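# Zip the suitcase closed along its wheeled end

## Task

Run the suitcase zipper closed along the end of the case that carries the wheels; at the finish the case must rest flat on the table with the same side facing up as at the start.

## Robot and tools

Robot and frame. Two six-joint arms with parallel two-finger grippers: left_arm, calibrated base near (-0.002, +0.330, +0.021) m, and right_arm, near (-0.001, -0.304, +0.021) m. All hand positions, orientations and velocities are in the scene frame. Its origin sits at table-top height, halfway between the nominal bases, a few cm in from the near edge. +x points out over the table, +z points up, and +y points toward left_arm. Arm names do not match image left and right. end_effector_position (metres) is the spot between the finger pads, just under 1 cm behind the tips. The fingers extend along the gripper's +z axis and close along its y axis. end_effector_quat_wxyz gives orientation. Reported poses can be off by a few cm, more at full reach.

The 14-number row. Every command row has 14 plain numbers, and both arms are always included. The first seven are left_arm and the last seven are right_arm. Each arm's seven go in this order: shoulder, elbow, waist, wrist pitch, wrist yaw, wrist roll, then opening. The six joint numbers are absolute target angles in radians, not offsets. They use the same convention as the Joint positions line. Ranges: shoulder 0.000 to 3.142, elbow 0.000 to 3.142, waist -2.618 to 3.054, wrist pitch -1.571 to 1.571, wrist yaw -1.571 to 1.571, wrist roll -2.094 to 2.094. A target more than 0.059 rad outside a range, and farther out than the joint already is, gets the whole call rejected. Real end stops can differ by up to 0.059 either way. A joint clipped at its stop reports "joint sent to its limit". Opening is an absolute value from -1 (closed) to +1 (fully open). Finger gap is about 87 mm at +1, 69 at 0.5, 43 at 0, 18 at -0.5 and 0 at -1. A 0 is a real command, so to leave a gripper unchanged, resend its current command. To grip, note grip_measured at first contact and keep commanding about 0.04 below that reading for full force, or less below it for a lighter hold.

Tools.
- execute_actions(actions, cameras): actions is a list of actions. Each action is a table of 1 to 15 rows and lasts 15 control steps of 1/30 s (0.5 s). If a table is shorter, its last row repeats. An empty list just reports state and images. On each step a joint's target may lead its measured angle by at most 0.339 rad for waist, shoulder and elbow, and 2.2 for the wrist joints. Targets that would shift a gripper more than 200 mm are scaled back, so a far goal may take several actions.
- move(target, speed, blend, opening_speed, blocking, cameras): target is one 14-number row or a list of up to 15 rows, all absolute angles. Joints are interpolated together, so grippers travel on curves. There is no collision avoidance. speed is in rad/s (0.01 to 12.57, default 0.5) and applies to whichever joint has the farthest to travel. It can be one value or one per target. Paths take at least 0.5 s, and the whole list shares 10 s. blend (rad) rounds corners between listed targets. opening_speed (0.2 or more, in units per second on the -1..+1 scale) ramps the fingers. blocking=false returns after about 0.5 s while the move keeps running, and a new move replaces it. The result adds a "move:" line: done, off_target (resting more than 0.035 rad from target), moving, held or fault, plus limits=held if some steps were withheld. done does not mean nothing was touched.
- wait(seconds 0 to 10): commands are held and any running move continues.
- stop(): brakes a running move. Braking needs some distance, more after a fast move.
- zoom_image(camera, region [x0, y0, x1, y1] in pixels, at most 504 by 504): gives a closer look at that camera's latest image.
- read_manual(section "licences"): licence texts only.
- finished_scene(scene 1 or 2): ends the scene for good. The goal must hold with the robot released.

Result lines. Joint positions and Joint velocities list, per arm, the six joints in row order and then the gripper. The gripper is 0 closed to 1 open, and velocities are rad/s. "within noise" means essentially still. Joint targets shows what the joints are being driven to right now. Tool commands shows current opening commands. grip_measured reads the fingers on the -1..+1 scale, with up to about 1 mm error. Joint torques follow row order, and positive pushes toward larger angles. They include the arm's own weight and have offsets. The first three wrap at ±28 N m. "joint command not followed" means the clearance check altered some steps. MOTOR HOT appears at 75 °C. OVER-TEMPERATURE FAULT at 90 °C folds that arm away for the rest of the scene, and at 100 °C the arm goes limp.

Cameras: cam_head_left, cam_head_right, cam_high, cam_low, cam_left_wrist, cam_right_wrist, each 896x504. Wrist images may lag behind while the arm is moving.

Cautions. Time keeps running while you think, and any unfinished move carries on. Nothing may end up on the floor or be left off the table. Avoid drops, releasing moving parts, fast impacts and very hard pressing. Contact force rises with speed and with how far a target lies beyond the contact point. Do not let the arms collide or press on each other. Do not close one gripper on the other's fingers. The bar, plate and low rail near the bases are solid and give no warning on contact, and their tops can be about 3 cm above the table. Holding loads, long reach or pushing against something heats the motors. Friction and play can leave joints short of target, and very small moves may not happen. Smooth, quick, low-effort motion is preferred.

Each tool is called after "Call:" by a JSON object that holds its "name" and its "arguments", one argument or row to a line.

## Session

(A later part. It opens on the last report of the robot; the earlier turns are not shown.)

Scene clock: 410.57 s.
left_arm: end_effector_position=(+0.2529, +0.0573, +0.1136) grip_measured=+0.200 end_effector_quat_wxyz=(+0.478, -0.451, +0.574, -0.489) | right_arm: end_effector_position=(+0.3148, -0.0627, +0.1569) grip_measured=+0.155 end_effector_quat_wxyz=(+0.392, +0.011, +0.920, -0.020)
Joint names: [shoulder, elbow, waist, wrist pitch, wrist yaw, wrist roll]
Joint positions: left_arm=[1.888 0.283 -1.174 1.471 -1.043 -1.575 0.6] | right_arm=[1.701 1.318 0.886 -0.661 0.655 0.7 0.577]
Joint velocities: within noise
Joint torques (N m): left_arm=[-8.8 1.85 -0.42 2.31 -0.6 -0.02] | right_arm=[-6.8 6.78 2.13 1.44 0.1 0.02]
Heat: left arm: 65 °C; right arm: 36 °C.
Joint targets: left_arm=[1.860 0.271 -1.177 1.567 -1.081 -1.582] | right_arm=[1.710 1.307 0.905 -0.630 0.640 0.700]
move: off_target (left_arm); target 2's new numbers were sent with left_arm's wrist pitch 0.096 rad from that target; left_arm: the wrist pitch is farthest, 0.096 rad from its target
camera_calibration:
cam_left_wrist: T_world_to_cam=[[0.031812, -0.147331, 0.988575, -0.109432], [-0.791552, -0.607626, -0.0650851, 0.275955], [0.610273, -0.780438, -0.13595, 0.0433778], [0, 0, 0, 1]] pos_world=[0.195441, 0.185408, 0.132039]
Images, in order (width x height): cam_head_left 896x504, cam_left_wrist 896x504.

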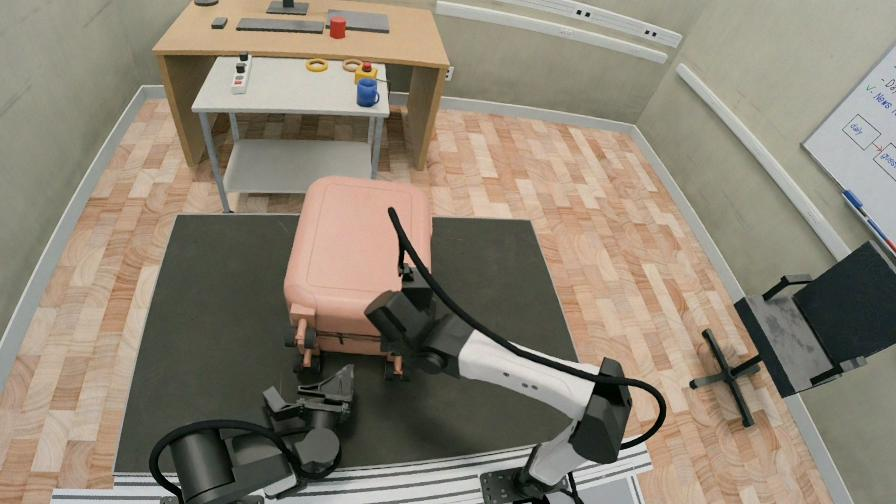

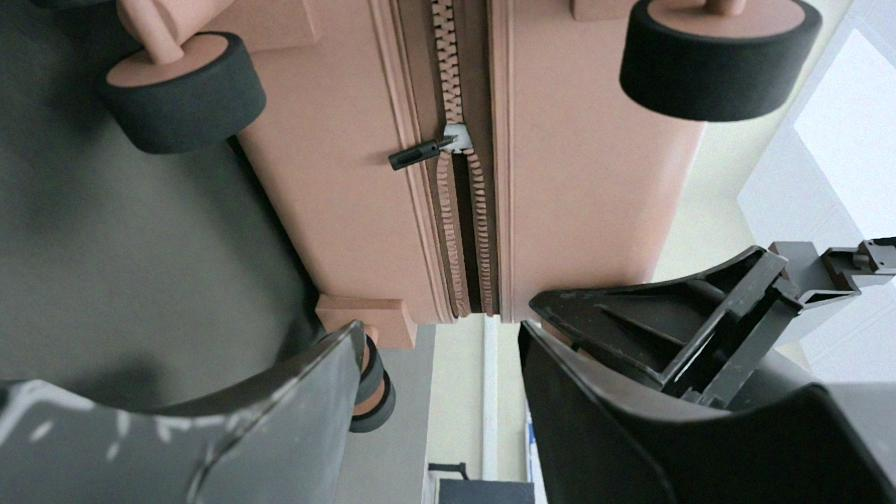

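Call:
{"name": "move", "arguments": {
  "target": [
    [1.88,0.27,-0.60,1.567,-0.05,-1.582,0.2,1.71,1.307,0.905,-0.63,0.64,0.70,0.05],
    [1.90,0.31,-0.47,1.567,0.20,-1.582,0.2,1.71,1.307,0.905,-0.63,0.64,0.70,0.05],
    [1.965,0.405,-0.472,1.567,0.205,-1.582,0.2,1.71,1.307,0.905,-0.63,0.64,0.70,0.05]
  ],
  "opening_speed": 1.5,
  "speed": [0.6,0.4,0.12],
  "cameras": ["cam_left_wrist"]
}}

Call:
{"name": "zoom_image", "arguments": {
  "camera": "cam_left_wrist",
  "region": [250, 180, 650, 420]
}}

Scene clock: 438.53 s.
left_arm: end_effector_position=(+0.3246, +0.0745, +0.1107) grip_measured=+0.198 end_effector_quat_wxyz=(+0.282, -0.325, +0.668, -0.607) | right_arm: end_effector_position=(+0.3152, -0.0627, +0.1572) grip_measured=+0.155 end_effector_quat_wxyz=(+0.393, +0.012, +0.919, -0.020)
Joint names: [shoulder, elbow, waist, wrist pitch, wrist yaw, wrist roll]
Joint positions: left_arm=[1.937 0.356 -0.479 1.471 0.199 -1.564 0.599] | right_arm=[1.701 1.318 0.886 -0.66 0.656 0.7 0.578]
Joint velocities: within noise
Joint torques (N m): left_arm=[-4.89 6.8 0.24 2.65 -0.09 -0.02] | right_arm=[-6.8 6.78 2.11 1.43 0.07 0.01]
Heat: left arm: 63 °C; right arm: 36 °C.
Joint targets: left_arm=[1.965 0.404 -0.474 1.567 0.206 -1.572] | right_arm=[1.710 1.307 0.905 -0.630 0.639 0.700]
move: off_target (left_arm); left_arm: the wrist pitch is farthest, 0.096 rad from its target
camera_calibration:
cam_left_wrist: T_world_to_cam=[[0.0588186, -0.069481, 0.995848, -0.121647], [-0.992332, -0.112699, 0.0507478, 0.358505], [0.108705, -0.991197, -0.075577, 0.184492], [0, 0, 0, 1]] pos_world=[0.342856, 0.214819, 0.116892]
Images, in order (width x height): cam_left_wrist 896x504.

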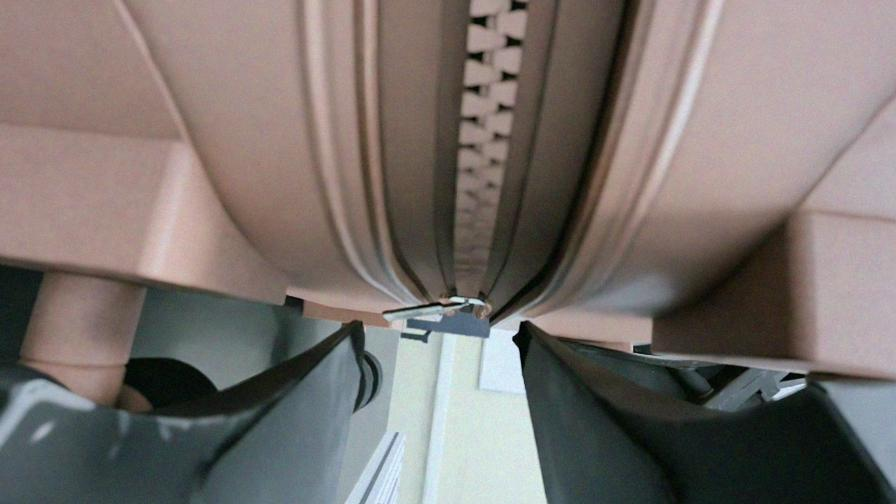

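Scaled by 1.260 from the camera's 896x504 image, which has a finer 1280x720 frame.

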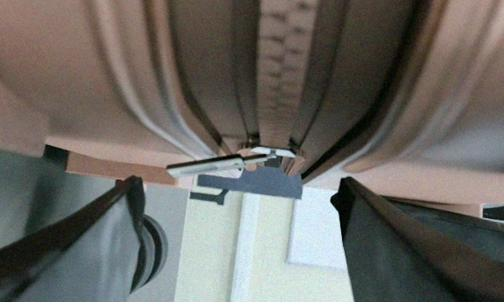

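Call:
{"name": "move", "arguments": {
  "target": [
    [1.98,0.43,-0.472,1.567,0.205,-1.582,-1,1.71,1.307,0.905,-0.63,0.64,0.70,0.05]
  ],
  "opening_speed": 0.5,
  "speed": 0.12,
  "cameras": ["cam_left_wrist"]
}}

Call:
{"name": "zoom_image", "arguments": {
  "camera": "cam_left_wrist",
  "region": [250, 180, 650, 420]
}}

Scene clock: 450.17 s.
left_arm: end_effector_position=(+0.3303, +0.0636, +0.1179) grip_measured=-0.964 end_effector_quat_wxyz=(+0.271, -0.309, +0.664, -0.624) | right_arm: end_effector_position=(+0.3152, -0.0627, +0.1572) grip_measured=+0.155 end_effector_quat_wxyz=(+0.393, +0.012, +0.919, -0.020)
Joint names: [shoulder, elbow, waist, wrist pitch, wrist yaw, wrist roll]
Joint positions: left_arm=[1.96 0.409 -0.479 1.471 0.242 -1.575 0.018] | right_arm=[1.701 1.318 0.886 -0.66 0.656 0.7 0.578]
Joint velocities: within noise
Joint torques (N m): left_arm=[-5.91 5 0.28 2.65 -0.5 -0.14] | right_arm=[-6.8 6.76 2.13 1.43 0.08 0.02]
Heat: left arm: 65 °C; right arm: 35 °C.
Joint targets: left_arm=[1.980 0.430 -0.472 1.567 0.204 -1.593] | right_arm=[1.710 1.307 0.905 -0.630 0.640 0.700]
move: off_target (left_arm); left_arm: the wrist pitch is farthest, 0.096 rad from its target
camera_calibration:
cam_left_wrist: T_world_to_cam=[[0.0392388, -0.0464757, 0.998148, -0.125206], [-0.996893, -0.0700971, 0.0359256, 0.363048], [0.0682977, -0.996457, -0.0490819, 0.184198], [0, 0, 0, 1]] pos_world=[0.354253, 0.203175, 0.120972]
Images, in order (width x height): cam_left_wrist 896x504.

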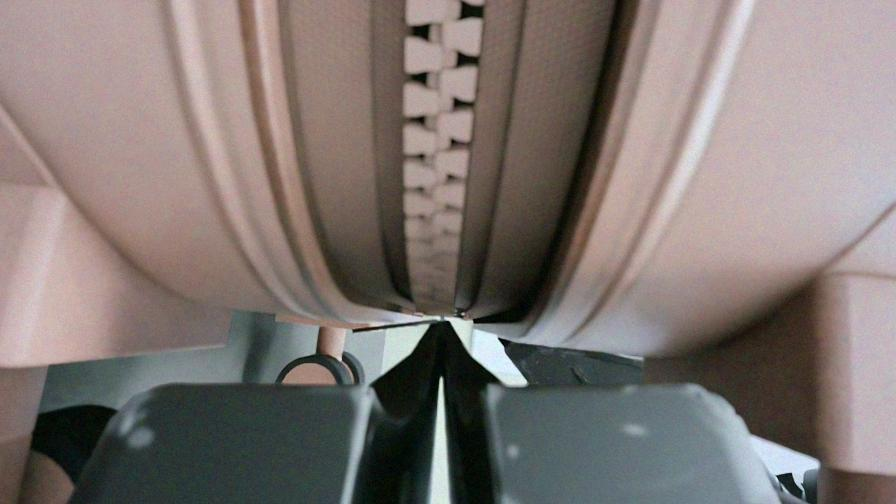

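Scaled by 1.260 from the camera's 896x504 image, which has a finer 1280x720 frame.

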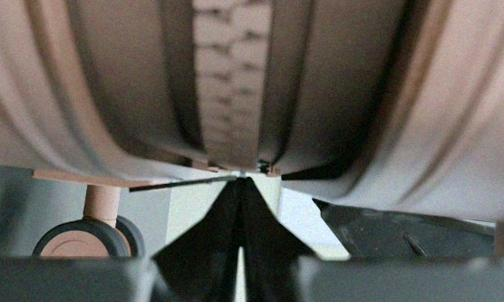

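Call:
{"name": "move", "arguments": {
  "target": [
    [1.94,0.34,-0.46,1.567,0.205,-1.582,-0.9,1.71,1.307,0.905,-0.63,0.64,0.70,0.05],
    [1.95,0.34,-0.455,1.567,0.205,-1.582,0.2,1.71,1.307,0.905,-0.63,0.64,0.70,0.05],
    [1.99,0.40,-0.455,1.567,0.205,-1.582,0.2,1.71,1.307,0.905,-0.63,0.64,0.70,0.05],
    [2.01,0.42,-0.458,1.567,0.21,-1.582,-1,1.71,1.307,0.905,-0.63,0.64,0.70,0.05]
  ],
  "opening_speed": 0.8,
  "speed": 0.15,
  "cameras": ["cam_left_wrist"]
}}

Call:
{"name": "zoom_image", "arguments": {
  "camera": "cam_left_wrist",
  "region": [250, 180, 650, 420]
}}

Scene clock: 461.57 s.
left_arm: end_effector_position=(+0.3351, +0.0735, +0.1018) grip_measured=-0.439 end_effector_quat_wxyz=(+0.273, -0.326, +0.672, -0.607) | right_arm: end_effector_position=(+0.3178, -0.0665, +0.1569) grip_measured=+0.156 end_effector_quat_wxyz=(+0.394, +0.019, +0.919, -0.024)
Joint names: [shoulder, elbow, waist, wrist pitch, wrist yaw, wrist roll]
Joint positions: left_arm=[1.995 0.402 -0.454 1.471 0.238 -1.569 0.28] | right_arm=[1.701 1.316 0.877 -0.66 0.662 0.705 0.578]
Joint velocities: within noise
Joint torques (N m): left_arm=[-6.37 4.57 0.09 2.63 -0.38 -0.05] | right_arm=[-6.8 6.76 2.96 1.41 0.03 -0.03]
Heat: left arm: 65 °C; right arm: 35 °C.
Joint targets: left_arm=[2.011 0.421 -0.452 1.566 0.210 -1.581] | right_arm=[1.710 1.305 0.905 -0.631 0.640 0.700]
move: off_target (left_arm); target 2's new numbers were sent with left_arm's wrist pitch 0.096 rad from that target; target 4's new numbers were sent with left_arm's wrist pitch 0.096 rad from that target; left_arm: the wrist pitch is farthest, 0.096 rad from its target
camera_calibration:
cam_left_wrist: T_world_to_cam=[[0.073618, -0.0684737, 0.994933, -0.118383], [-0.992798, -0.0995814, 0.0666066, 0.36685], [0.094516, -0.992671, -0.0753115, 0.186453], [0, 0, 0, 1]] pos_world=[0.3553, 0.213511, 0.107391]
Images, in order (width x height): cam_left_wrist 896x504.

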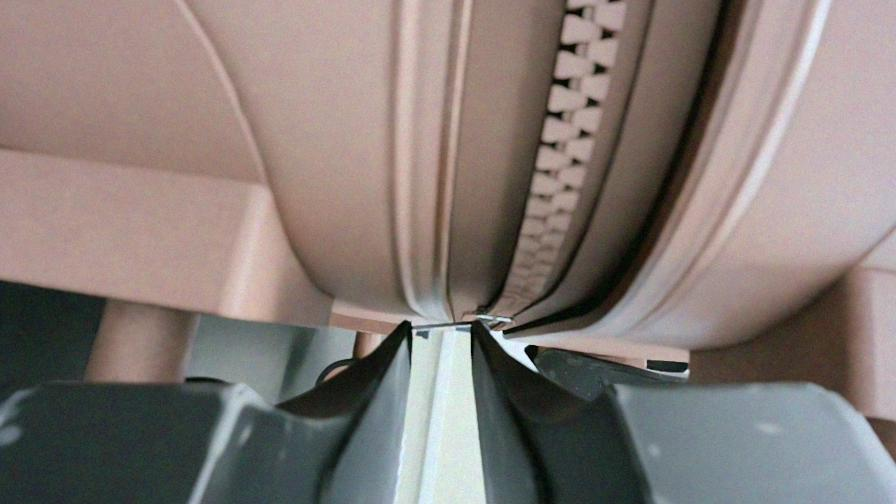

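Scaled by 1.260 from the camera's 896x504 image, which has a finer 1280x720 frame.

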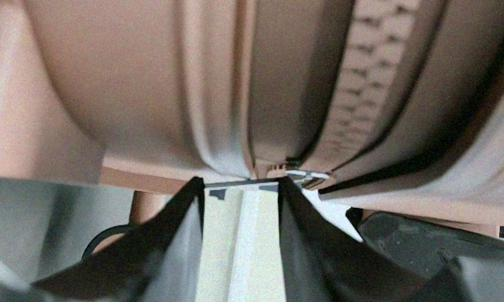

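Call:
{"name": "move", "arguments": {
  "target": [
    [2.01,0.42,-0.458,1.567,0.21,-1.582,-0.3,1.71,1.305,0.905,-0.63,0.64,0.70,0.05],
    [1.975,0.412,-0.458,1.567,0.21,-1.582,-0.3,1.71,1.305,0.905,-0.63,0.64,0.70,0.05],
    [1.975,0.412,-0.458,1.567,0.21,-1.582,-1,1.71,1.305,0.905,-0.63,0.64,0.70,0.05]
  ],
  "opening_speed": 1,
  "speed": 0.15,
  "cameras": ["cam_left_wrist"]
}}

Call:
{"name": "zoom_image", "arguments": {
  "camera": "cam_left_wrist",
  "region": [250, 180, 650, 420]
}}

Scene clock: 469.83 s.
left_arm: end_effector_position=(+0.3351, +0.0735, +0.1018) grip_measured=-0.440 end_effector_quat_wxyz=(+0.273, -0.326, +0.672, -0.607) | right_arm: end_effector_position=(+0.3178, -0.0665, +0.1569) grip_measured=+0.156 end_effector_quat_wxyz=(+0.394, +0.019, +0.919, -0.024)
Joint names: [shoulder, elbow, waist, wrist pitch, wrist yaw, wrist roll]
Joint positions: left_arm=[1.995 0.402 -0.454 1.471 0.238 -1.569 0.28] | right_arm=[1.701 1.316 0.877 -0.66 0.662 0.705 0.578]
Joint velocities: within noise
Joint torques (N m): left_arm=[-9.65 3.79 -0.42 2.65 -0.42 -0.1] | right_arm=[-6.79 6.71 2.96 1.42 0.03 -0.03]
Heat: left arm: 66 °C; right arm: 35 °C.
Joint targets: left_arm=[1.975 0.412 -0.458 1.566 0.210 -1.582] | right_arm=[1.710 1.305 0.905 -0.630 0.640 0.700]
move: off_target (left_arm); target 3's new numbers were sent with left_arm's wrist pitch 0.096 rad from that target; left_arm: the wrist pitch is farthest, 0.096 rad from its target
camera_calibration:
cam_left_wrist: T_world_to_cam=[[0.073618, -0.0684737, 0.994933, -0.118383], [-0.992798, -0.0995814, 0.0666066, 0.36685], [0.094516, -0.992671, -0.0753115, 0.186453], [0, 0, 0, 1]] pos_world=[0.3553, 0.213511, 0.107391]
Images, in order (width x height): cam_left_wrist 896x504.

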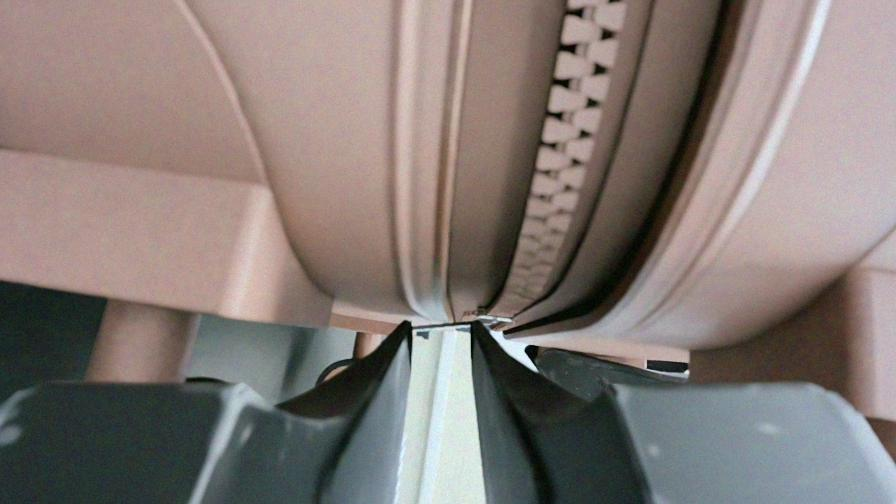

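Scaled by 1.260 from the camera's 896x504 image, which has a finer 1280x720 frame.

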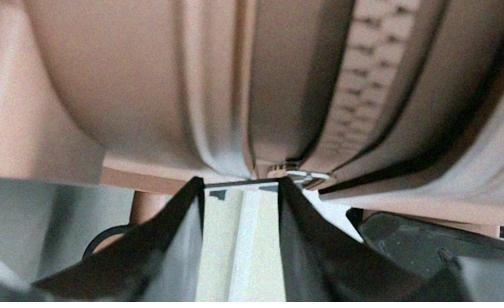

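Call:
{"name": "move", "arguments": {
  "target": [
    [1.955,0.412,-0.458,1.567,0.21,-1.582,-0.1,1.71,1.305,0.905,-0.63,0.64,0.70,0.05],
    [1.955,0.412,-0.458,1.567,0.21,-1.582,-1,1.71,1.305,0.905,-0.63,0.64,0.70,0.05]
  ],
  "opening_speed": 1,
  "speed": 0.15,
  "cameras": ["cam_left_wrist"]
}}

Call:
{"name": "zoom_image", "arguments": {
  "camera": "cam_left_wrist",
  "region": [250, 180, 650, 420]
}}

Scene clock: 477.37 s.
left_arm: end_effector_position=(+0.3349, +0.0729, +0.1040) grip_measured=-0.448 end_effector_quat_wxyz=(+0.277, -0.320, +0.672, -0.608) | right_arm: end_effector_position=(+0.3178, -0.0665, +0.1569) grip_measured=+0.156 end_effector_quat_wxyz=(+0.394, +0.019, +0.919, -0.024)
Joint names: [shoulder, elbow, waist, wrist pitch, wrist yaw, wrist roll]
Joint positions: left_arm=[1.988 0.402 -0.456 1.469 0.238 -1.558 0.276] | right_arm=[1.701 1.316 0.877 -0.66 0.662 0.705 0.578]
Joint velocities: within noise
Joint torques (N m): left_arm=[-10.8 3.97 -0.43 2.68 -0.42 -0.08] | right_arm=[-6.79 6.72 2.97 1.42 0.02 -0.03]
Heat: left arm: 66 °C; right arm: 35 °C.
Joint targets: left_arm=[1.954 0.412 -0.460 1.565 0.210 -1.571] | right_arm=[1.710 1.305 0.905 -0.630 0.640 0.700]
move: off_target (left_arm); target 2's new numbers were sent with left_arm's wrist pitch 0.096 rad from that target; left_arm: the wrist pitch is farthest, 0.098 rad from its target
camera_calibration:
cam_left_wrist: T_world_to_cam=[[0.0611864, -0.0740717, 0.995374, -0.116137], [-0.993804, -0.0972332, 0.0538541, 0.367847], [0.0927944, -0.992501, -0.079562, 0.187155], [0, 0, 0, 1]] pos_world=[0.355306, 0.212916, 0.11068]
Images, in order (width x height): cam_left_wrist 896x504.

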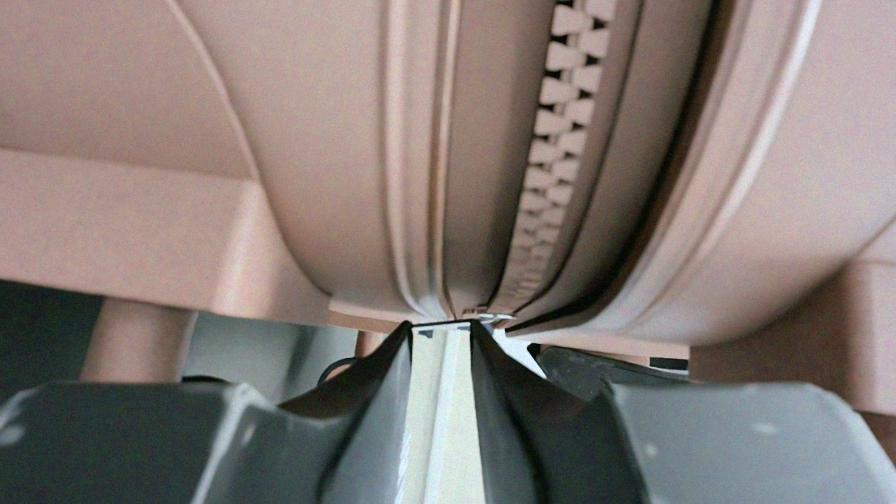

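Scaled by 1.260 from the camera's 896x504 image, which has a finer 1280x720 frame.

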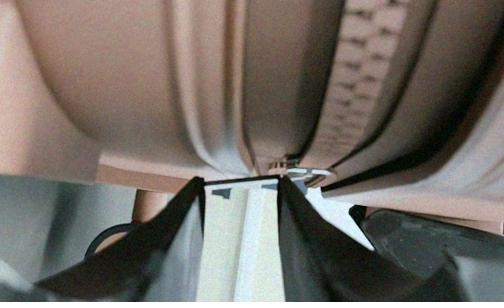

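Call:
{"name": "move", "arguments": {
  "target": [
    [1.94,0.425,-0.458,1.567,0.21,-1.582,-0.1,1.71,1.305,0.905,-0.63,0.64,0.70,0.05]
  ],
  "speed": 0.15,
  "cameras": ["cam_left_wrist"]
}}

Call:
{"name": "zoom_image", "arguments": {
  "camera": "cam_left_wrist",
  "region": [250, 180, 650, 420]
}}

Scene clock: 482.30 s.
left_arm: end_effector_position=(+0.3356, +0.0733, +0.1086) grip_measured=-0.100 end_effector_quat_wxyz=(+0.276, -0.323, +0.667, -0.612) | right_arm: end_effector_position=(+0.3178, -0.0665, +0.1569) grip_measured=+0.156 end_effector_quat_wxyz=(+0.394, +0.019, +0.919, -0.024)
Joint names: [shoulder, elbow, waist, wrist pitch, wrist yaw, wrist roll]
Joint positions: left_arm=[1.979 0.402 -0.454 1.471 0.238 -1.571 0.45] | right_arm=[1.701 1.316 0.877 -0.66 0.662 0.705 0.578]
Joint velocities: within noise
Joint torques (N m): left_arm=[-11.21 5 -0.21 2.67 -0.4 -0.21] | right_arm=[-6.8 6.72 2.97 1.42 0.03 -0.03]
Heat: left arm: 66 °C; right arm: 34 °C.
Joint targets: left_arm=[1.940 0.424 -0.456 1.567 0.210 -1.592] | right_arm=[1.710 1.305 0.905 -0.630 0.640 0.700]
joint sent to its limit (left arm) — the wrist pitch, upper limit.
move: off_target (left_arm); left_arm: the wrist pitch is farthest, 0.096 rad from its target
camera_calibration:
cam_left_wrist: T_world_to_cam=[[0.0595639, -0.0599271, 0.996424, -0.12121], [-0.993625, -0.0992751, 0.0534259, 0.368486], [0.0957185, -0.993254, -0.0654582, 0.185335], [0, 0, 0, 1]] pos_world=[0.355616, 0.213402, 0.113221]
Images, in order (width x height): cam_left_wrist 896x504.

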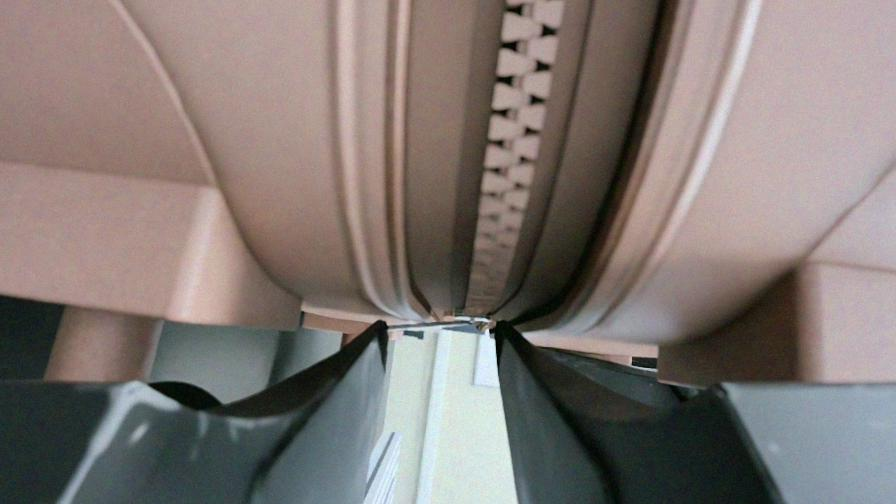

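Scaled by 1.260 from the camera's 896x504 image, which has a finer 1280x720 frame.

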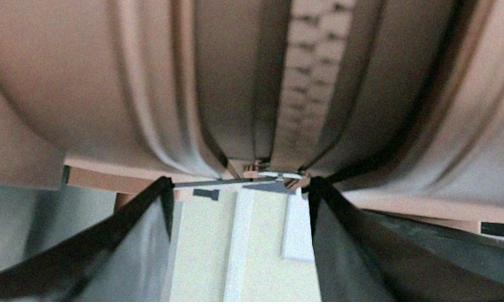

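Call:
{"name": "move", "arguments": {
  "target": [
    [1.94,0.425,-0.458,1.567,0.21,-1.582,-1,1.71,1.305,0.905,-0.63,0.64,0.70,0.05]
  ],
  "opening_speed": 0.6,
  "cameras": ["cam_left_wrist"]
}}

Call:
{"name": "zoom_image", "arguments": {
  "camera": "cam_left_wrist",
  "region": [250, 180, 650, 420]
}}

Scene clock: 488.67 s.
left_arm: end_effector_position=(+0.3352, +0.0734, +0.1045) grip_measured=-0.441 end_effector_quat_wxyz=(+0.276, -0.322, +0.673, -0.606) | right_arm: end_effector_position=(+0.3178, -0.0665, +0.1569) grip_measured=+0.156 end_effector_quat_wxyz=(+0.394, +0.019, +0.919, -0.024)
Joint names: [shoulder, elbow, waist, wrist pitch, wrist yaw, wrist roll]
Joint positions: left_arm=[1.979 0.402 -0.454 1.456 0.238 -1.56 0.279] | right_arm=[1.701 1.316 0.877 -0.66 0.662 0.705 0.578]
Joint velocities: within noise
Joint torques (N m): left_arm=[-11.17 4.93 -0.4 2.79 -0.4 -0.07] | right_arm=[-6.8 6.72 2.96 1.42 0.02 -0.03]
Heat: left arm: 66 °C; right arm: 34 °C.
Joint targets: left_arm=[1.940 0.425 -0.458 1.565 0.210 -1.571] | right_arm=[1.710 1.305 0.905 -0.630 0.640 0.700]
move: off_target (left_arm); left_arm: the wrist pitch is farthest, 0.111 rad from its target
camera_calibration:
cam_left_wrist: T_world_to_cam=[[0.0663806, -0.074828, 0.994985, -0.11824], [-0.993359, -0.0988745, 0.0588363, 0.367605], [0.093976, -0.992283, -0.0808944, 0.187365], [0, 0, 0, 1]] pos_world=[0.355405, 0.213418, 0.111175]
Images, in order (width x height): cam_left_wrist 896x504.

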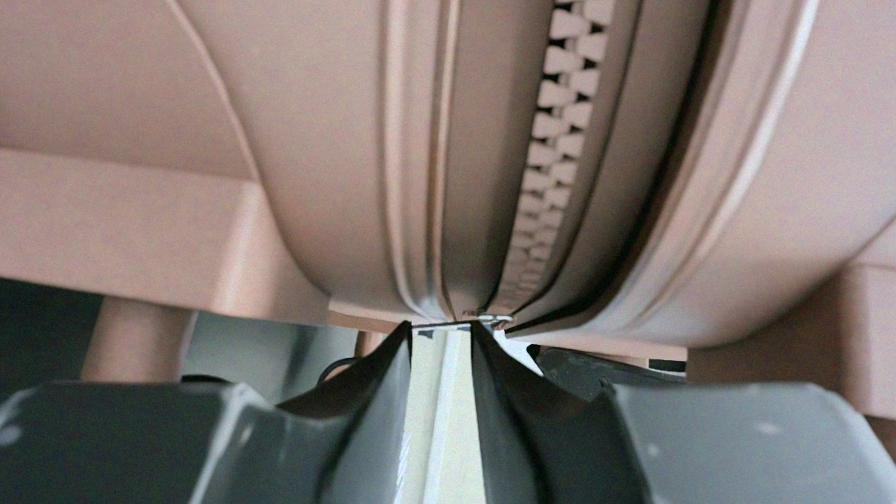

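Scaled by 1.260 from the camera's 896x504 image, which has a finer 1280x720 frame.

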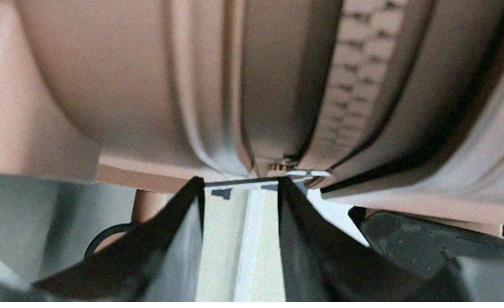

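Call:
{"name": "move", "arguments": {
  "target": [
    [1.94,0.425,-0.458,1.567,0.21,-1.582,0.1,1.71,1.305,0.905,-0.63,0.64,0.70,0.05],
    [1.86,0.25,-0.62,1.567,0.0,-1.582,-0.5,1.71,1.305,0.905,-0.63,0.64,0.70,0.05],
    [1.40,0.45,-0.80,0.6,-0.37,-0.5,-0.5,1.71,1.305,0.905,-0.63,0.64,0.70,0.05],
    [1.40,0.52,-0.769,0.45,-0.37,0,0,1.71,1.305,0.905,-0.63,0.64,0.70,0.05]
  ],
  "speed": 0.5,
  "opening_speed": 1.5,
  "cameras": ["cam_left_wrist","cam_head_left","cam_high"]
}}

Scene clock: 512.73 s.
left_arm: end_effector_position=(+0.3008, +0.1129, +0.0929) grip_measured=-0.001 end_effector_quat_wxyz=(+0.540, +0.226, +0.808, -0.063) | right_arm: end_effector_position=(+0.3181, -0.0663, +0.1571) grip_measured=+0.157 end_effector_quat_wxyz=(+0.395, +0.021, +0.918, -0.023)
Joint names: [shoulder, elbow, waist, wrist pitch, wrist yaw, wrist roll]
Joint positions: left_arm=[1.414 0.479 -0.787 0.478 -0.365 -0.014 0.5] | right_arm=[1.701 1.316 0.877 -0.658 0.664 0.71 0.579]
Joint velocities: within noise
Joint torques (N m): left_arm=[-6.65 9.31 0.77 1.38 -0.29 0.12] | right_arm=[-6.8 6.72 2.95 1.42 0.02 -0.07]
Heat: left arm: 62 °C; right arm: 34 °C.
Joint targets: left_arm=[1.400 0.520 -0.777 0.453 -0.370 -0.001] | right_arm=[1.710 1.305 0.905 -0.629 0.641 0.701]
joint sent to its limit (left arm) — the wrist pitch, upper limit.
move: off_target (left_arm); joint sent to its limit at targets 1 and 2; target 2's new numbers were sent with left_arm's wrist pitch 0.105 rad from that target; target 4's new numbers were sent with left_arm's elbow 0.042 rad from that target; left_arm: the elbow is farthest, 0.041 rad from its target
camera_calibration:
cam_left_wrist: T_world_to_cam=[[-0.456191, -0.873997, -0.167388, 0.254032], [-0.800714, 0.485223, -0.351305, 0.252241], [0.38826, -0.026232, -0.921176, 0.109341], [0, 0, 0, 1]] pos_world=[0.275407, 0.102499, 0.231858]
Images, in order (width x height): cam_head_left 896x504, cam_high 896x504, cam_left_wrist 896x504.

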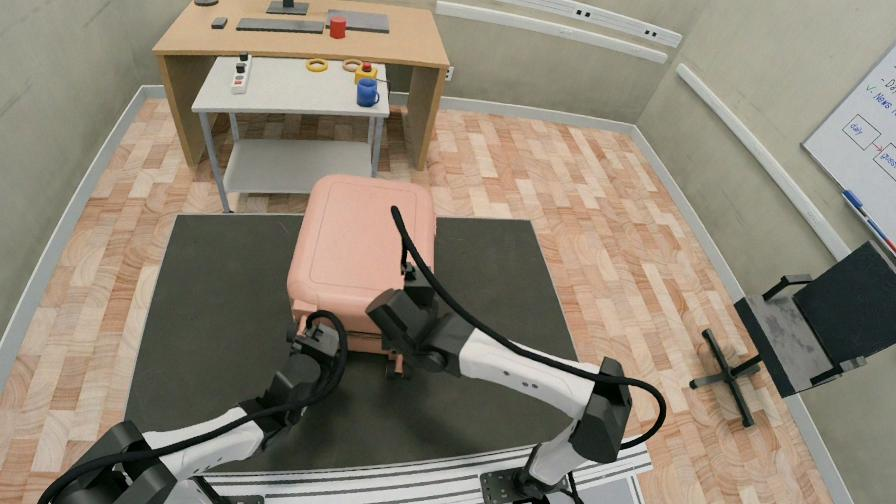

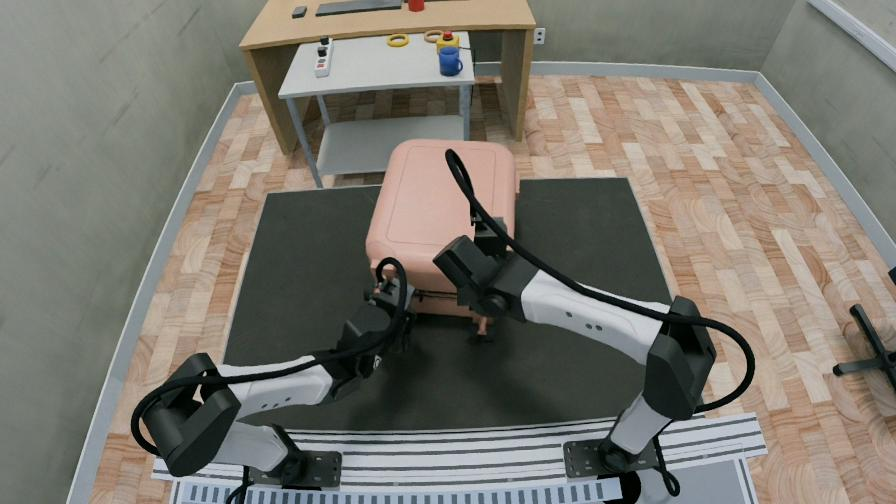

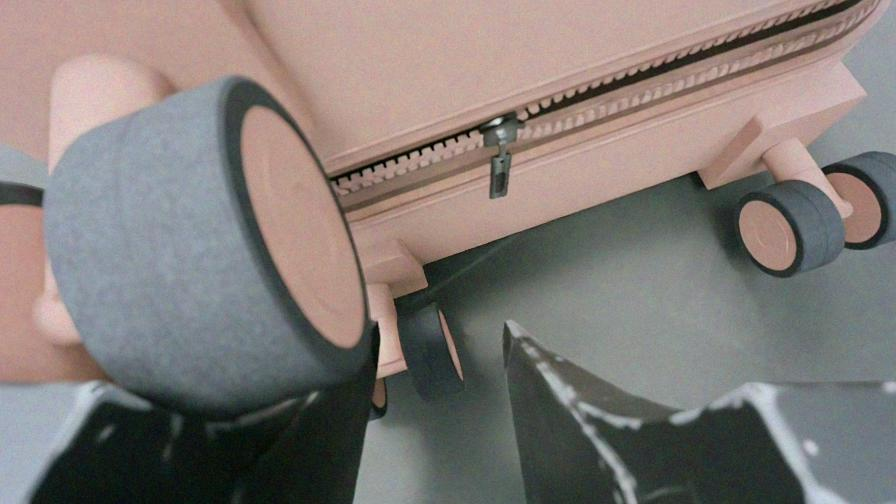

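Call:
{"name": "move", "arguments": {
  "target": [
    [1.335,0.545,-0.80,0.36,-0.39,0,-0.3,1.71,1.305,0.905,-0.63,0.64,0.70,0.05],
    [1.335,0.545,-0.88,0.36,-0.425,0,-0.3,1.71,1.305,0.905,-0.63,0.64,0.70,0.05]
  ],
  "speed": 0.3,
  "opening_speed": 1.5,
  "cameras": ["cam_left_wrist","cam_head_left"]
}}

Scene clock: 527.63 s.
left_arm: end_effector_position=(+0.2843, +0.0933, +0.1105) grip_measured=-0.300 end_effector_quat_wxyz=(+0.544, +0.250, +0.798, -0.074) | right_arm: end_effector_position=(+0.3179, -0.0665, +0.1570) grip_measured=+0.157 end_effector_quat_wxyz=(+0.394, +0.021, +0.919, -0.024)
Joint names: [shoulder, elbow, waist, wrist pitch, wrist yaw, wrist roll]
Joint positions: left_arm=[1.357 0.513 -0.871 0.394 -0.399 -0.014 0.35] | right_arm=[1.701 1.316 0.877 -0.66 0.664 0.71 0.579]
Joint velocities: within noise
Joint torques (N m): left_arm=[-6.98 8.9 -0.18 1.34 -0.47 0.13] | right_arm=[-6.8 6.72 2.97 1.41 0.01 -0.08]
Heat: left arm: 58 °C; right arm: 34 °C.
Joint targets: left_arm=[1.335 0.545 -0.874 0.359 -0.425 0.000] | right_arm=[1.710 1.305 0.905 -0.632 0.640 0.700]
move: done
camera_calibration:
cam_left_wrist: T_world_to_cam=[[-0.49996, -0.847247, -0.179482, 0.243577], [-0.767876, 0.529502, -0.360547, 0.242337], [0.400509, -0.0424393, -0.91531, 0.128805], [0, 0, 0, 1]] pos_world=[0.256276, 0.0835185, 0.248988]
Images, in order (width x height): cam_head_left 896x504, cam_left_wrist 896x504.

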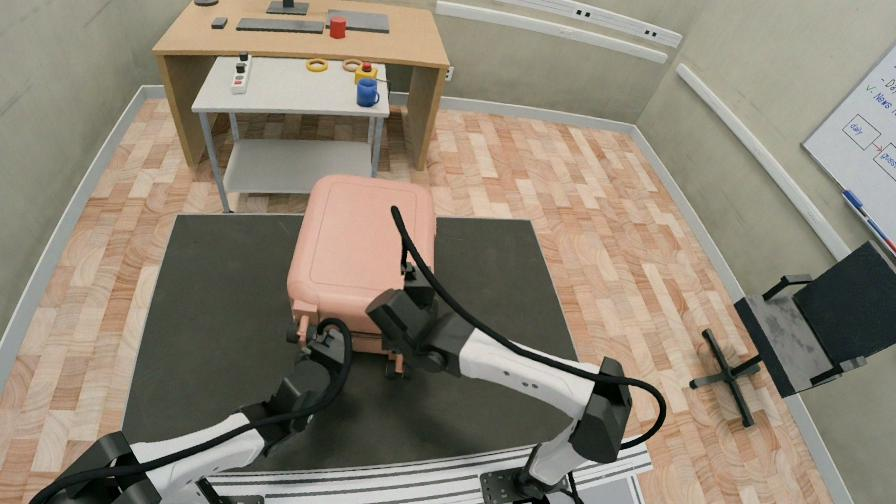

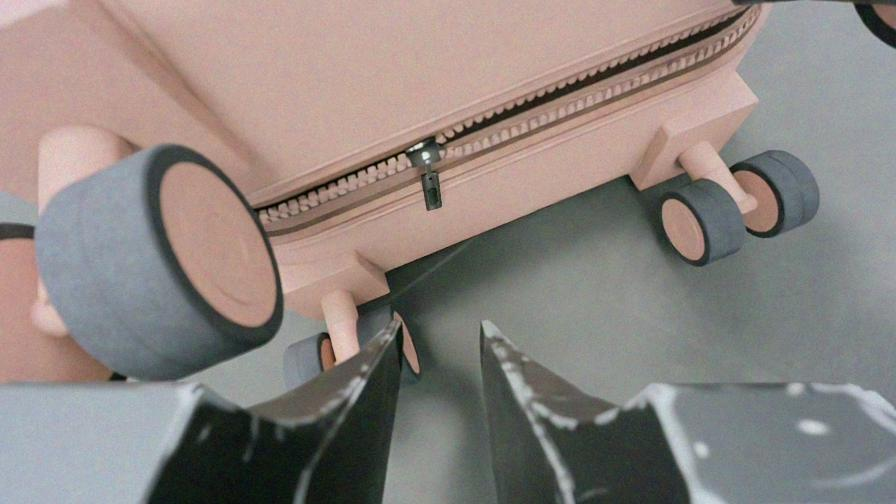

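Call:
{"name": "move", "arguments": {
  "target": [
    [1.56,0.68,-0.852,0.40,-0.425,0,-0.1,1.71,1.305,0.905,-0.63,0.64,0.70,0.05]
  ],
  "speed": 0.15,
  "cameras": ["cam_left_wrist","cam_head_left"]
}}

Scene clock: 538.07 s.
left_arm: end_effector_position=(+0.3100, +0.0780, +0.1034) grip_measured=-0.100 end_effector_quat_wxyz=(+0.537, +0.241, +0.807, -0.044) | right_arm: end_effector_position=(+0.3189, -0.0660, +0.1575) grip_measured=+0.157 end_effector_quat_wxyz=(+0.396, +0.023, +0.918, -0.023)
Joint names: [shoulder, elbow, waist, wrist pitch, wrist yaw, wrist roll]
Joint positions: left_arm=[1.52 0.639 -0.867 0.394 -0.449 -0.014 0.45] | right_arm=[1.703 1.318 0.877 -0.657 0.667 0.713 0.579]
Joint velocities: within noise
Joint torques (N m): left_arm=[-3.07 9.44 0.68 1.7 -0.09 0.12] | right_arm=[-6.95 6.72 2.97 1.4 0.01 -0.11]
Heat: left arm: 56 °C; right arm: 34 °C.
Joint targets: left_arm=[1.559 0.680 -0.857 0.401 -0.435 0.000] | right_arm=[1.710 1.307 0.905 -0.629 0.643 0.700]
move: off_target (left_arm); left_arm: the elbow is farthest, 0.041 rad from its target
camera_calibration:
cam_left_wrist: T_world_to_cam=[[-0.458618, -0.862734, -0.212977, 0.233997], [-0.795877, 0.505386, -0.333414, 0.275357], [0.395283, 0.0165938, -0.918409, 0.108622], [0, 0, 0, 1]] pos_world=[0.28353, 0.0609129, 0.241403]
Images, in order (width x height): cam_head_left 896x504, cam_left_wrist 896x504.

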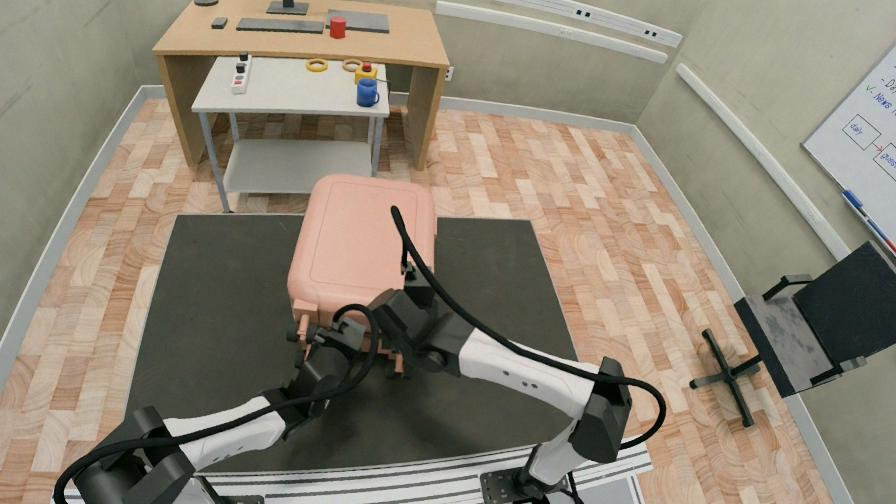

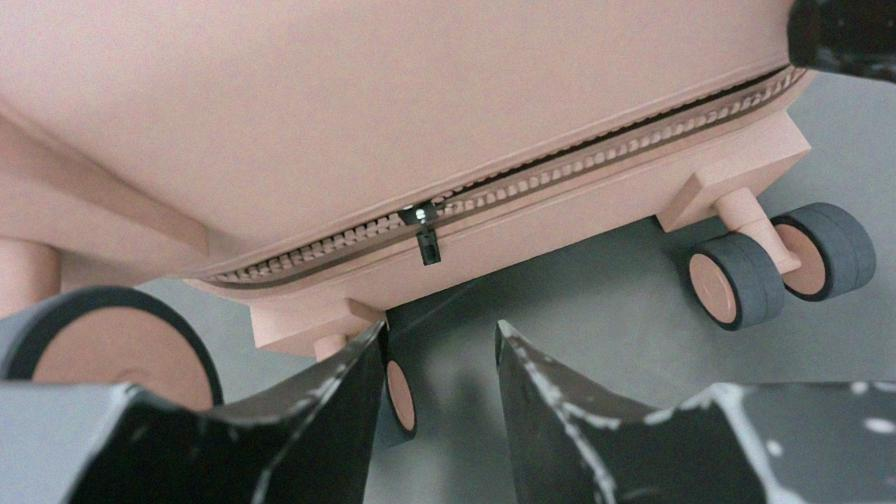

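Call:
{"name": "move", "arguments": {
  "target": [
    [1.635,0.785,-0.845,0.40,-0.43,0,-0.05,1.71,1.305,0.905,-0.63,0.64,0.70,0.05]
  ],
  "speed": 0.1,
  "cameras": ["cam_left_wrist"]
}}

Scene clock: 545.53 s.
left_arm: end_effector_position=(+0.3284, +0.0699, +0.1044) grip_measured=-0.050 end_effector_quat_wxyz=(+0.540, +0.225, +0.810, -0.031) | right_arm: end_effector_position=(+0.3258, -0.0736, +0.1575) grip_measured=+0.158 end_effector_quat_wxyz=(+0.402, +0.046, +0.914, -0.030)
Joint names: [shoulder, elbow, waist, wrist pitch, wrist yaw, wrist roll]
Joint positions: left_arm=[1.6 0.718 -0.856 0.393 -0.48 -0.024 0.475] | right_arm=[1.706 1.316 0.859 -0.652 0.69 0.737 0.579]
Joint velocities: within noise
Joint torques (N m): left_arm=[-4.12 11.43 0.81 1.69 0.18 0.13] | right_arm=[-7.23 6.56 4.68 1.35 -0.19 -0.36]
Heat: left arm: 56 °C; right arm: 34 °C.
Joint targets: left_arm=[1.636 0.785 -0.845 0.398 -0.431 -0.011] | right_arm=[1.710 1.303 0.905 -0.629 0.646 0.700]
move: off_target (left_arm, right_arm); left_arm: the elbow is farthest, 0.067 rad from its target; right_arm: the wrist yaw is farthest, 0.050 rad from its target
camera_calibration:
cam_left_wrist: T_world_to_cam=[[-0.42027, -0.881092, -0.216911, 0.224817], [-0.814442, 0.471676, -0.337944, 0.303284], [0.400071, 0.0346334, -0.915829, 0.0994256], [0, 0, 0, 1]] pos_world=[0.301714, 0.0515891, 0.242315]
Images, in order (width x height): cam_left_wrist 896x504.

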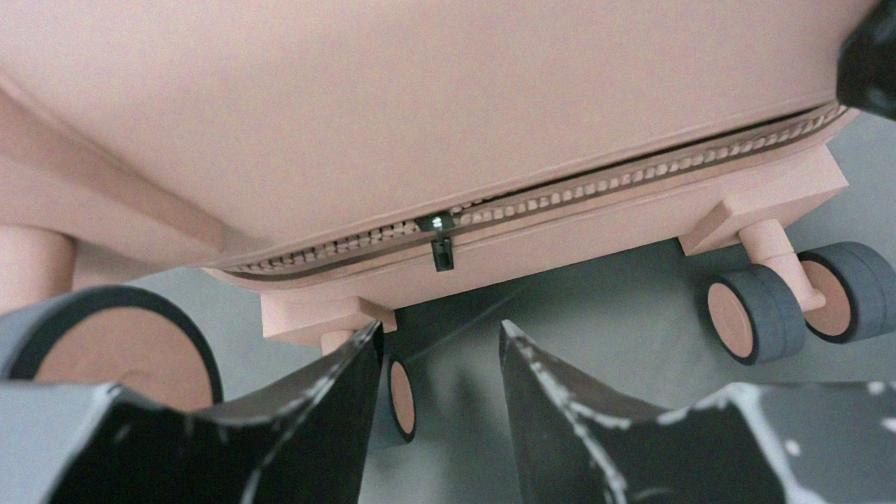

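Call:
{"name": "move", "arguments": {
  "target": [
    [1.335,0.545,-0.88,0.36,-0.43,0,-0.3,1.71,1.305,0.88,-0.63,0.66,0.70,0.05],
    [1.45,0.55,-1.2,0.52,-0.8,-0.3,-0.3,1.71,1.305,0.88,-0.63,0.66,0.70,0.05],
    [1.50,0.55,-1.2,0.52,-1.0,-0.38,-0.1,1.71,1.305,0.88,-0.63,0.66,0.70,0.05]
  ],
  "speed": 0.4,
  "opening_speed": 1.5,
  "cameras": ["cam_left_wrist","cam_head_left"]
}}

Scene clock: 565.70 s.
left_arm: end_effector_position=(+0.2509, +0.0589, +0.1282) grip_measured=-0.100 end_effector_quat_wxyz=(+0.615, +0.081, +0.782, -0.054) | right_arm: end_effector_position=(+0.3255, -0.0736, +0.1572) grip_measured=+0.159 end_effector_quat_wxyz=(+0.401, +0.046, +0.914, -0.030)
Joint names: [shoulder, elbow, waist, wrist pitch, wrist yaw, wrist roll]
Joint positions: left_arm=[1.48 0.567 -1.192 0.482 -0.96 -0.342 0.45] | right_arm=[1.706 1.316 0.859 -0.654 0.689 0.739 0.579]
Joint velocities: within noise
Joint torques (N m): left_arm=[-4.14 4.66 -0.32 1.86 -0.67 -0.35] | right_arm=[-7.23 6.71 2.33 1.34 -0.05 -0.37]
Heat: left arm: 55 °C; right arm: 33 °C.
Joint targets: left_arm=[1.499 0.550 -1.195 0.522 -0.990 -0.368] | right_arm=[1.710 1.305 0.880 -0.631 0.658 0.700]
move: off_target (left_arm, right_arm); target 3's new numbers were sent with left_arm's wrist yaw 0.041 rad from that target; left_arm: the wrist yaw is farthest, 0.040 rad from its target; right_arm: the wrist roll is farthest, 0.039 rad from its target
camera_calibration:
cam_left_wrist: T_world_to_cam=[[-0.215053, -0.975561, -0.0450944, 0.119741], [-0.82547, 0.206254, -0.525413, 0.295865], [0.521873, -0.0757676, -0.849652, 0.120103], [0, 0, 0, 1]] pos_world=[0.2073, 0.0648907, 0.262897]
Images, in order (width x height): cam_head_left 896x504, cam_left_wrist 896x504.

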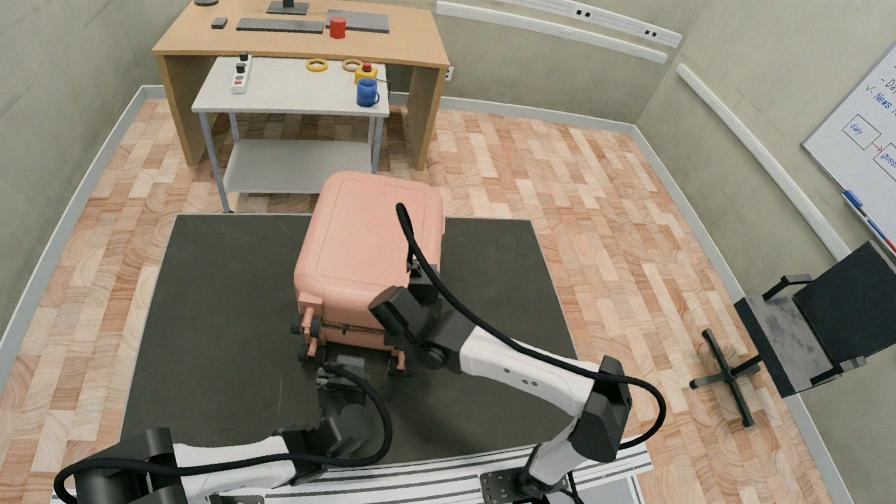

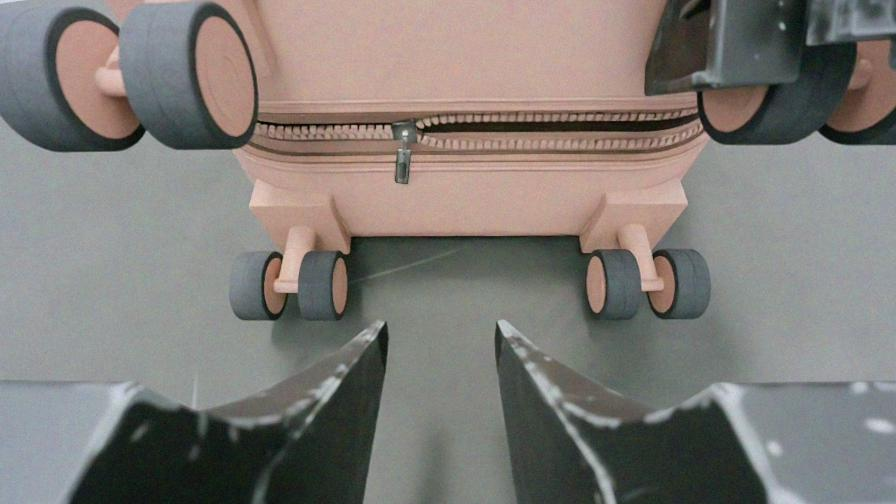

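Call:
{"name": "move", "arguments": {
  "target": [
    [1.653,0.735,-1.008,0.475,-0.8,-0.318,-0.1,1.71,1.305,0.88,-0.63,0.66,0.70,0.05]
  ],
  "speed": 0.25,
  "cameras": ["cam_left_wrist"]
}}

Scene clock: 583.73 s.
left_arm: end_effector_position=(+0.3111, +0.0585, +0.1170) grip_measured=-0.100 end_effector_quat_wxyz=(+0.595, +0.052, +0.801, -0.040) | right_arm: end_effector_position=(+0.3255, -0.0736, +0.1572) grip_measured=+0.159 end_effector_quat_wxyz=(+0.401, +0.046, +0.914, -0.030)
Joint names: [shoulder, elbow, waist, wrist pitch, wrist yaw, wrist roll]
Joint positions: left_arm=[1.632 0.705 -1.005 0.483 -0.827 -0.336 0.45] | right_arm=[1.706 1.316 0.859 -0.654 0.689 0.739 0.579]
Joint velocities: within noise
Joint torques (N m): left_arm=[-5.42 8.28 0.17 1.45 -0.09 0.19] | right_arm=[-7.21 6.71 2.36 1.36 -0.03 -0.37]
Heat: left arm: 55 °C; right arm: 33 °C.
Joint targets: left_arm=[1.654 0.735 -1.002 0.475 -0.800 -0.318] | right_arm=[1.710 1.305 0.880 -0.630 0.660 0.700]
move: off_target (right_arm); right_arm: the wrist roll is farthest, 0.039 rad from its target
camera_calibration:
cam_left_wrist: T_world_to_cam=[[-0.153836, -0.987752, -0.0260734, 0.111192], [-0.864687, 0.147345, -0.480214, 0.350128], [0.478174, -0.0513287, -0.876764, 0.0943871], [0, 0, 0, 1]] pos_world=[0.274723, 0.0630853, 0.253791]
Images, in order (width x height): cam_left_wrist 896x504.

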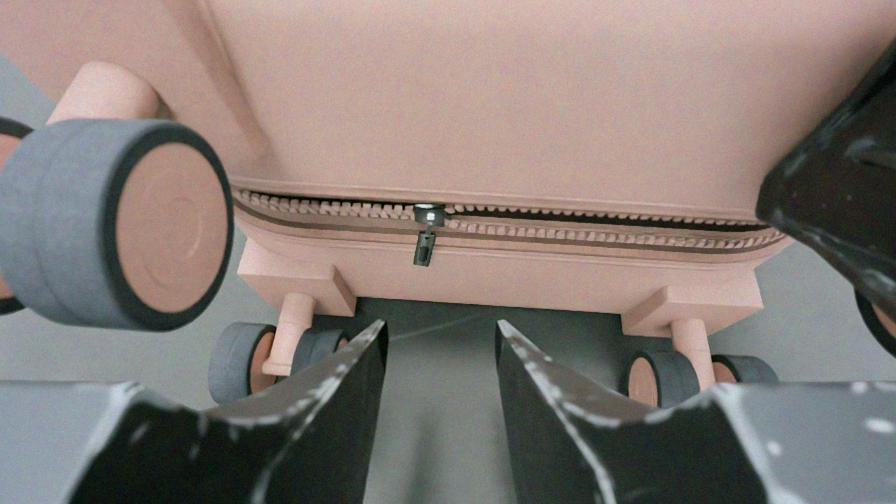

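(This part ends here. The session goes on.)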